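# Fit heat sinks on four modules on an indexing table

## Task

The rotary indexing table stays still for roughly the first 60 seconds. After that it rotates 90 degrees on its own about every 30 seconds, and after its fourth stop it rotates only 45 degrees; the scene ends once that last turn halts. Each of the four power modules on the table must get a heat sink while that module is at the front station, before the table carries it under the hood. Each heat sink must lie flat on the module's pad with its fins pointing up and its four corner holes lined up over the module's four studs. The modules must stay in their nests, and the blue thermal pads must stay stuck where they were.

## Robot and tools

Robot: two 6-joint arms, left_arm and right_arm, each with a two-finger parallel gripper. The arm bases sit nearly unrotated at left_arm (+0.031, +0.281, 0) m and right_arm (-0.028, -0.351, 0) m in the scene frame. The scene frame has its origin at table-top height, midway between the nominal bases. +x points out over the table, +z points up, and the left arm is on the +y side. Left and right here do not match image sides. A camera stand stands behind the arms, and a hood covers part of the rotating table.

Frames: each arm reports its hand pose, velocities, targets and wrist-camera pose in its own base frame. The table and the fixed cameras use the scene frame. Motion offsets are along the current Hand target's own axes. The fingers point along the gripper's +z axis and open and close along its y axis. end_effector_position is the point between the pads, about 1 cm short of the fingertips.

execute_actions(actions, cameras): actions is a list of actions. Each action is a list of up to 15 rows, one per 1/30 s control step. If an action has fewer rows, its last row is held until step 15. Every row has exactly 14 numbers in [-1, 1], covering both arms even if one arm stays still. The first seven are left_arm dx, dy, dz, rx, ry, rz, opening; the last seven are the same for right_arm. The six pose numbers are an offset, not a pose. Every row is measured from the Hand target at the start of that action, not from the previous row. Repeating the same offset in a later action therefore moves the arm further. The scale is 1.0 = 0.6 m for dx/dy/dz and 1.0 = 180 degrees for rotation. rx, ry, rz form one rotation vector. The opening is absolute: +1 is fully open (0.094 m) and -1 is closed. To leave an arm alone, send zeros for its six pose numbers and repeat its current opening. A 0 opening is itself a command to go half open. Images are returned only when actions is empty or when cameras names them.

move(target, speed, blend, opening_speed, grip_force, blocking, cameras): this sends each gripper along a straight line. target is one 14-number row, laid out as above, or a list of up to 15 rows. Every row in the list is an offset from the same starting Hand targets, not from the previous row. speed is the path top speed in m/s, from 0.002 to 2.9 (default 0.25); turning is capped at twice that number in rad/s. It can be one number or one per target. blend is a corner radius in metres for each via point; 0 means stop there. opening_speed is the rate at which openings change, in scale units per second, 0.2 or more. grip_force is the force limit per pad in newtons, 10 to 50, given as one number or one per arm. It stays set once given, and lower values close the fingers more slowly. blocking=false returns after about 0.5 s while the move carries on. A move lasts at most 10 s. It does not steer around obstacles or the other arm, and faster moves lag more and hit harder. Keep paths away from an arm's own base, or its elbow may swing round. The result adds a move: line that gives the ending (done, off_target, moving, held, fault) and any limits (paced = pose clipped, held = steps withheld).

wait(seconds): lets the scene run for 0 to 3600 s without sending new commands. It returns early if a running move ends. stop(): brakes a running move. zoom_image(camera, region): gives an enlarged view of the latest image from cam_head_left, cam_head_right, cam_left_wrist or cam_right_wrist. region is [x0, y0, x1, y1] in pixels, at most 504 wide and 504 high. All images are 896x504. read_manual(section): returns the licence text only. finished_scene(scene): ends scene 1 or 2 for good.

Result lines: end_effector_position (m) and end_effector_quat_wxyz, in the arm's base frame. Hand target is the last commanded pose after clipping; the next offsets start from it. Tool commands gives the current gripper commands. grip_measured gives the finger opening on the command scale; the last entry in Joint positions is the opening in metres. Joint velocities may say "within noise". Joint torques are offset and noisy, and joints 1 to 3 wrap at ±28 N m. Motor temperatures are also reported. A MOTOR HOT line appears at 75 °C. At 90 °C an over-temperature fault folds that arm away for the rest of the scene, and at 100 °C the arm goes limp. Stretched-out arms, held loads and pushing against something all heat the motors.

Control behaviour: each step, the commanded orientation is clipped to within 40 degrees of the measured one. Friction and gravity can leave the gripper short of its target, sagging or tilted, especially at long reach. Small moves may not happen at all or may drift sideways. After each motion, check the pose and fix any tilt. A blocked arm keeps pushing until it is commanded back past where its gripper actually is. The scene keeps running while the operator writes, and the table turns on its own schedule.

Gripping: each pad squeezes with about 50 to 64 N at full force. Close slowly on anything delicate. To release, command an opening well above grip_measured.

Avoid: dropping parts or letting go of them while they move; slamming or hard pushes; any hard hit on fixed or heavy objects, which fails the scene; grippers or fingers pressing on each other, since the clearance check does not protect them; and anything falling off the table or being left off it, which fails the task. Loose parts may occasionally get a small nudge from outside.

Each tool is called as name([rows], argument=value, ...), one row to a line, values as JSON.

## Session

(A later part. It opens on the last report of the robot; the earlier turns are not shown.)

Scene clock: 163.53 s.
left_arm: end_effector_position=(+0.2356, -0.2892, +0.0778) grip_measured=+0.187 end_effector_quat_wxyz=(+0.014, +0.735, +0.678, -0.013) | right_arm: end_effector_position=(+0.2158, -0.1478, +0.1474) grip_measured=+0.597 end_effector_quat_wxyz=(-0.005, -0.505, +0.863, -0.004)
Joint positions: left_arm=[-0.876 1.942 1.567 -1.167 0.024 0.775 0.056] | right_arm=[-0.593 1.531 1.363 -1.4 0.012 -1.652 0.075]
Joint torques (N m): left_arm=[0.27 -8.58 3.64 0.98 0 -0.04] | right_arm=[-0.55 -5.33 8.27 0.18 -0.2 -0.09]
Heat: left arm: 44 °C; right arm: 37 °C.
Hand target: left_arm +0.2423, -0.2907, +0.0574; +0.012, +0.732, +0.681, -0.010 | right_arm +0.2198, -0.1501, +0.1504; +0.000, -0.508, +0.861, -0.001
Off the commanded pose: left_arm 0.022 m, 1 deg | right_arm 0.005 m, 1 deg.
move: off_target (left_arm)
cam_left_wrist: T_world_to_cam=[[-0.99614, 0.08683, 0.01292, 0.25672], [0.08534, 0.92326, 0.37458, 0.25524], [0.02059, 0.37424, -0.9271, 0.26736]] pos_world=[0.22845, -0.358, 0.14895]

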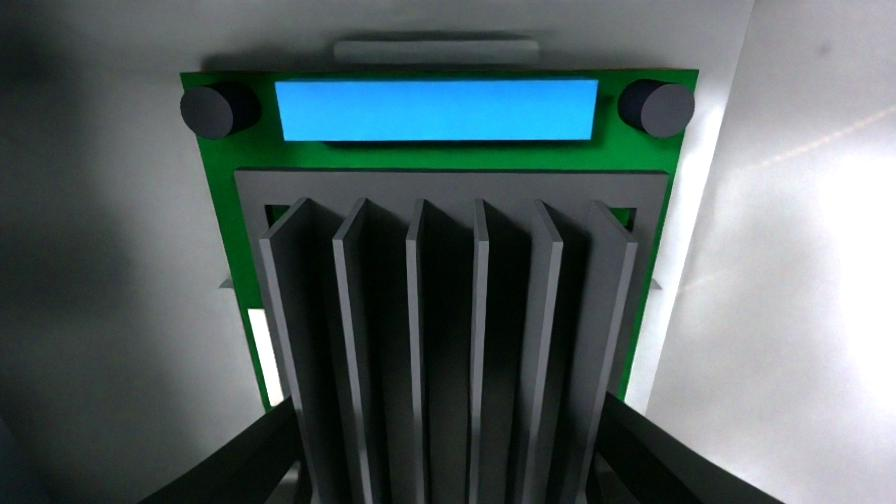

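move([
  [-0.0070,0.01125,-0.046,0,0,0,0.12,0,0,0,0,0,0,0.6],
  [0.00265,0.0021,0.0033,0,0,0,0.12,0,0,0,0,0,0,0.6],
], speed=0.12, cameras=["cam_left_wrist"])

Scene clock: 166.07 s.
left_arm: end_effector_position=(+0.2430, -0.2922, +0.0779) grip_measured=+0.187 end_effector_quat_wxyz=(+0.026, +0.732, +0.680, -0.012) | right_arm: end_effector_position=(+0.2158, -0.1478, +0.1474) grip_measured=+0.597 end_effector_quat_wxyz=(-0.005, -0.505, +0.863, -0.004)
Joint positions: left_arm=[-0.867 1.947 1.573 -1.144 0.021 0.776 0.056] | right_arm=[-0.593 1.531 1.363 -1.4 0.012 -1.652 0.075]
Joint torques (N m): left_arm=[-0.05 -9.02 2.47 0.89 0.04 0.02] | right_arm=[-0.5 -5.35 8.21 0.18 -0.2 -0.1]
Heat: left arm: 44 °C; right arm: 37 °C.
Hand target: left_arm +0.2436, -0.2893, +0.0554; +0.013, +0.732, +0.681, -0.010 | right_arm +0.2198, -0.1501, +0.1504; +0.000, -0.508, +0.861, -0.001
Off the commanded pose: left_arm 0.023 m, 2 deg | right_arm 0.005 m, 1 deg.
move: off_target (left_arm)
cam_left_wrist: T_world_to_cam=[[-0.99682, 0.07954, -0.00552, 0.26379], [0.07219, 0.92975, 0.36104, 0.26347], [0.03385, 0.35949, -0.93253, 0.26123]] pos_world=[0.23509, -0.35986, 0.14993]

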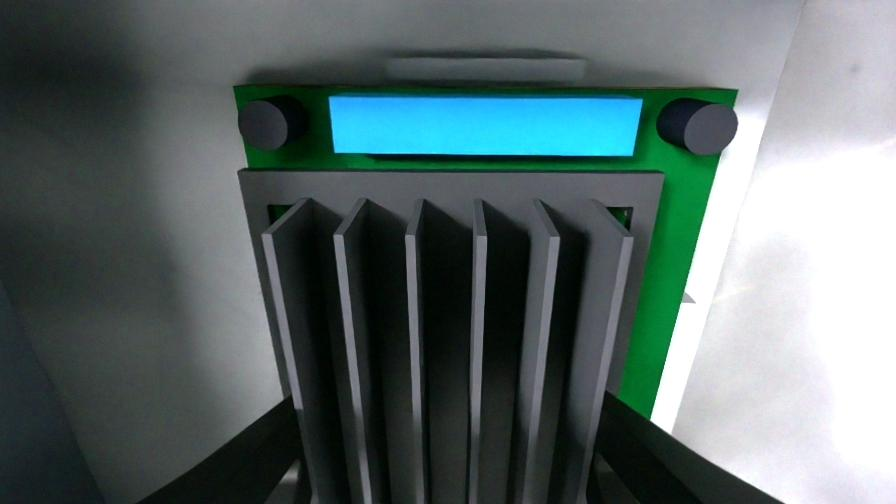

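move([
  [-0.01085,-0.0081,-0.046,0,0,0,0.12,0,0,0,0,0,0,0.6],
  [-0.008,-0.0108,0.0,0,0,0,0.12,0,0,0,0,0,0,0.6],
], speed=0.15, cameras=["cam_left_wrist"])

Scene clock: 168.10 s.
left_arm: end_effector_position=(+0.2373, -0.2907, +0.0706) grip_measured=+0.187 end_effector_quat_wxyz=(+0.017, +0.733, +0.680, -0.011) | right_arm: end_effector_position=(+0.2158, -0.1478, +0.1474) grip_measured=+0.597 end_effector_quat_wxyz=(-0.005, -0.505, +0.863, -0.004)
Joint positions: left_arm=[-0.877 1.948 1.547 -1.133 0.02 0.769 0.056] | right_arm=[-0.593 1.531 1.363 -1.4 0.012 -1.652 0.075]
Joint torques (N m): left_arm=[-0.91 -9.35 4.64 0.75 0.03 -0.15] | right_arm=[-0.54 -5.31 8.28 0.19 -0.2 -0.1]
Heat: left arm: 44 °C; right arm: 37 °C.
Hand target: left_arm +0.2368, -0.2935, +0.0556; +0.012, +0.732, +0.681, -0.010 | right_arm +0.2198, -0.1501, +0.1504; +0.000, -0.508, +0.861, -0.001
Off the commanded pose: left_arm 0.015 m, 1 deg | right_arm 0.005 m, 1 deg.
move: off_target (left_arm)
cam_left_wrist: T_world_to_cam=[[-0.99666, 0.08144, 0.00588, 0.25768], [0.07776, 0.92464, 0.37283, 0.26145], [0.02493, 0.37204, -0.92788, 0.25955]] pos_world=[0.23003, -0.3593, 0.14184]

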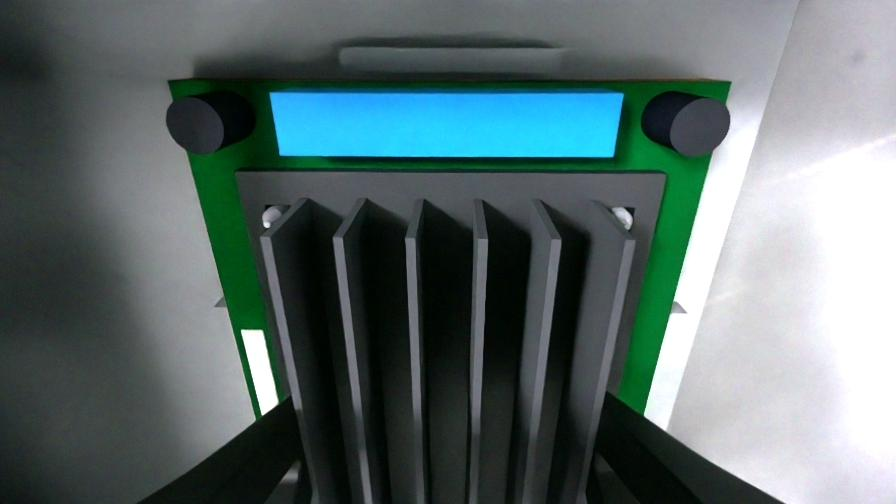

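Studs are through; release and rise.

move([
  [0,0,0.006,0,0,0,0.12,0,0,0,0,0,0,0.6],
  [0,0,0.006,0,0,0,0.7,0,0,0,0,0,0,0.6],
  [-0.0023,-0.0014,-0.14,0,0,0,0.7,0,0,0,0,0,0,0.6],
], speed=[0.06,0.2,0.25], cameras=["cam_left_wrist"])

Scene clock: 170.83 s.
left_arm: end_effector_position=(+0.2355, -0.2881, +0.1312) grip_measured=+0.698 end_effector_quat_wxyz=(+0.004, +0.733, +0.680, -0.010) | right_arm: end_effector_position=(+0.2158, -0.1478, +0.1474) grip_measured=+0.597 end_effector_quat_wxyz=(-0.005, -0.505, +0.863, -0.004)
Joint positions: left_arm=[-0.876 1.952 1.793 -1.402 0.02 0.768 0.08] | right_arm=[-0.593 1.531 1.363 -1.4 0.012 -1.652 0.075]
Joint torques (N m): left_arm=[-0.91 -12.1 10.03 0.13 0.06 -0.15] | right_arm=[-0.57 -5.3 8.16 0.2 -0.21 -0.09]
Heat: left arm: 44 °C; right arm: 37 °C.
Hand target: left_arm +0.2357, -0.2921, +0.1394; +0.012, +0.732, +0.681, -0.010 | right_arm +0.2198, -0.1501, +0.1504; +0.000, -0.508, +0.861, -0.001
Off the commanded pose: left_arm 0.009 m, 1 deg | right_arm 0.005 m, 1 deg.
move: done; target 2's new opening was sent with left_arm's hand 0.018 m and 1 deg from that target
cam_left_wrist: T_world_to_cam=[[-0.99649, 0.08031, 0.02349, 0.25261], [0.0831, 0.91694, 0.39028, 0.23076], [0.0098, 0.39087, -0.92039, 0.32284]] pos_world=[0.22938, -0.35807, 0.20115]

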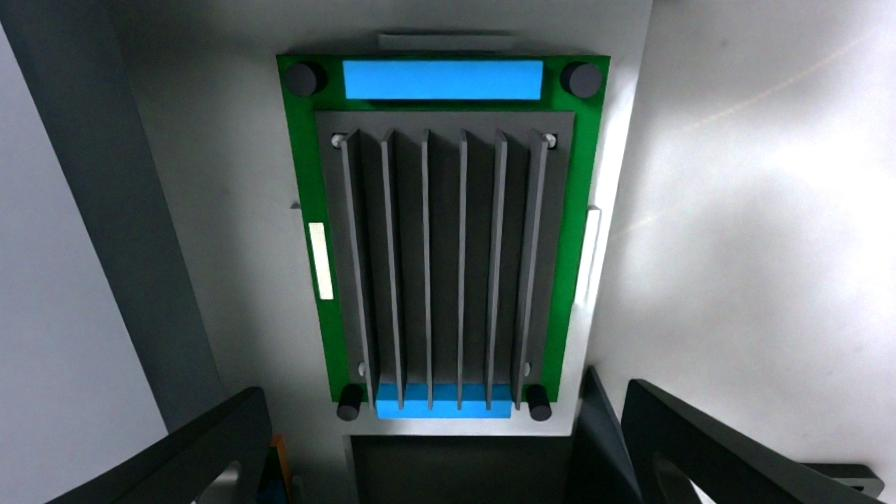

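move([
  [0,0,-0.05,0,0,0,0.7,0,0,0,0,0,0,0.6],
  [0,-0.18,-0.06,0,0,0,0.7,0,0,0,0,0,0,0.6],
], speed=0.25, blend=[0.02,0], cameras=["cam_head_left","cam_head_right","cam_left_wrist"])

Scene clock: 172.93 s.
left_arm: end_effector_position=(+0.1313, -0.2890, +0.1672) grip_measured=+0.698 end_effector_quat_wxyz=(+0.003, +0.734, +0.679, -0.011) | right_arm: end_effector_position=(+0.2158, -0.1478, +0.1474) grip_measured=+0.597 end_effector_quat_wxyz=(-0.005, -0.505, +0.863, -0.004)
Joint positions: left_arm=[-1.134 1.744 1.67 -1.484 0.02 0.515 0.08] | right_arm=[-0.593 1.531 1.363 -1.4 0.012 -1.652 0.075]
Joint torques (N m): left_arm=[-0.9 -13.44 5.41 0.23 -0.04 -0.12] | right_arm=[-0.59 -5.31 8.27 0.18 -0.2 -0.09]
Heat: left arm: 44 °C; right arm: 38 °C.
Hand target: left_arm +0.1279, -0.2833, +0.1750; +0.012, +0.732, +0.681, -0.010 | right_arm +0.2198, -0.1501, +0.1504; +0.000, -0.508, +0.861, -0.001
Off the commanded pose: left_arm 0.010 m, 1 deg | right_arm 0.005 m, 1 deg.
move: done; blend cut to 0.015 m at target 1
cam_left_wrist: T_world_to_cam=[[-0.99609, 0.08385, 0.02767, 0.14835], [0.08798, 0.9164, 0.39048, 0.22546], [0.00739, 0.39139, -0.9202, 0.35774]] pos_world=[0.12529, -0.35907, 0.23705]

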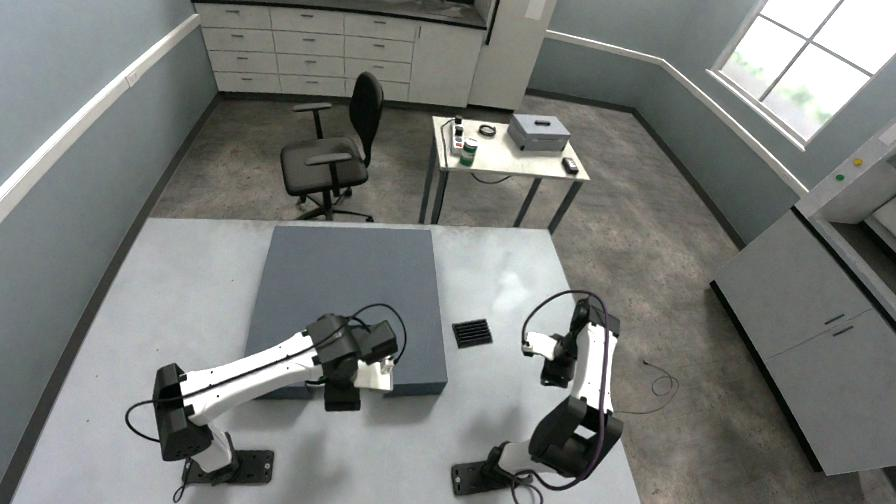

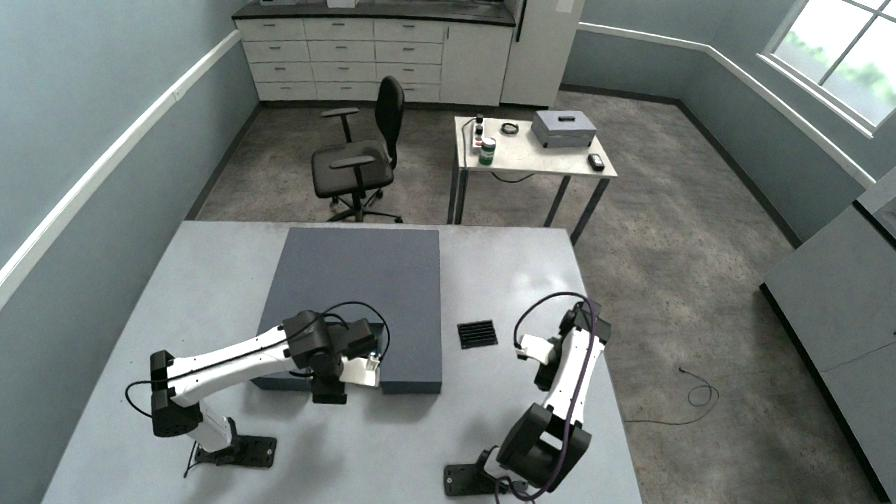

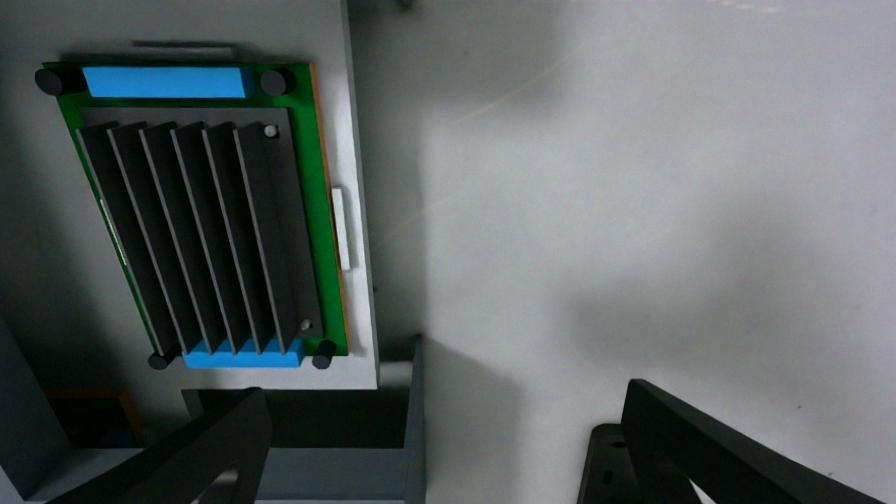

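wait(seconds=12, cameras=["cam_left_wrist"])

Scene clock: 176.70 s.
left_arm: end_effector_position=(+0.1313, -0.2890, +0.1672) grip_measured=+0.698 end_effector_quat_wxyz=(+0.003, +0.734, +0.679, -0.011) | right_arm: end_effector_position=(+0.2158, -0.1478, +0.1474) grip_measured=+0.597 end_effector_quat_wxyz=(-0.005, -0.505, +0.863, -0.004)
Joint positions: left_arm=[-1.134 1.744 1.67 -1.484 0.02 0.514 0.08] | right_arm=[-0.593 1.531 1.363 -1.4 0.012 -1.652 0.075]
Joint torques (N m): no reading
wait: 3.63 of 12 s (the scene ended); at rest by 0.03 s
cam_left_wrist: T_world_to_cam=[[-0.99613, 0.0834, 0.0277, 0.14819], [0.08759, 0.9164, 0.39056, 0.2255], [0.00719, 0.39147, -0.92016, 0.35779]] pos_world=[0.12529, -0.35907, 0.23705]
The task's run has ended: the event that ends the task has happened. This ends this scene only. If you have not yet called finished_scene for this scene, call it to go on to the next scene.

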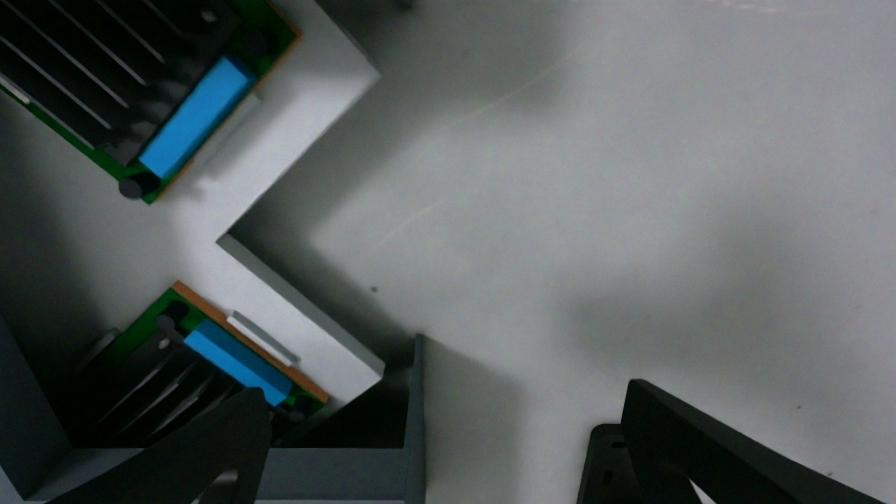

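finished_scene(scene=1)

The scene is finished: the task was done.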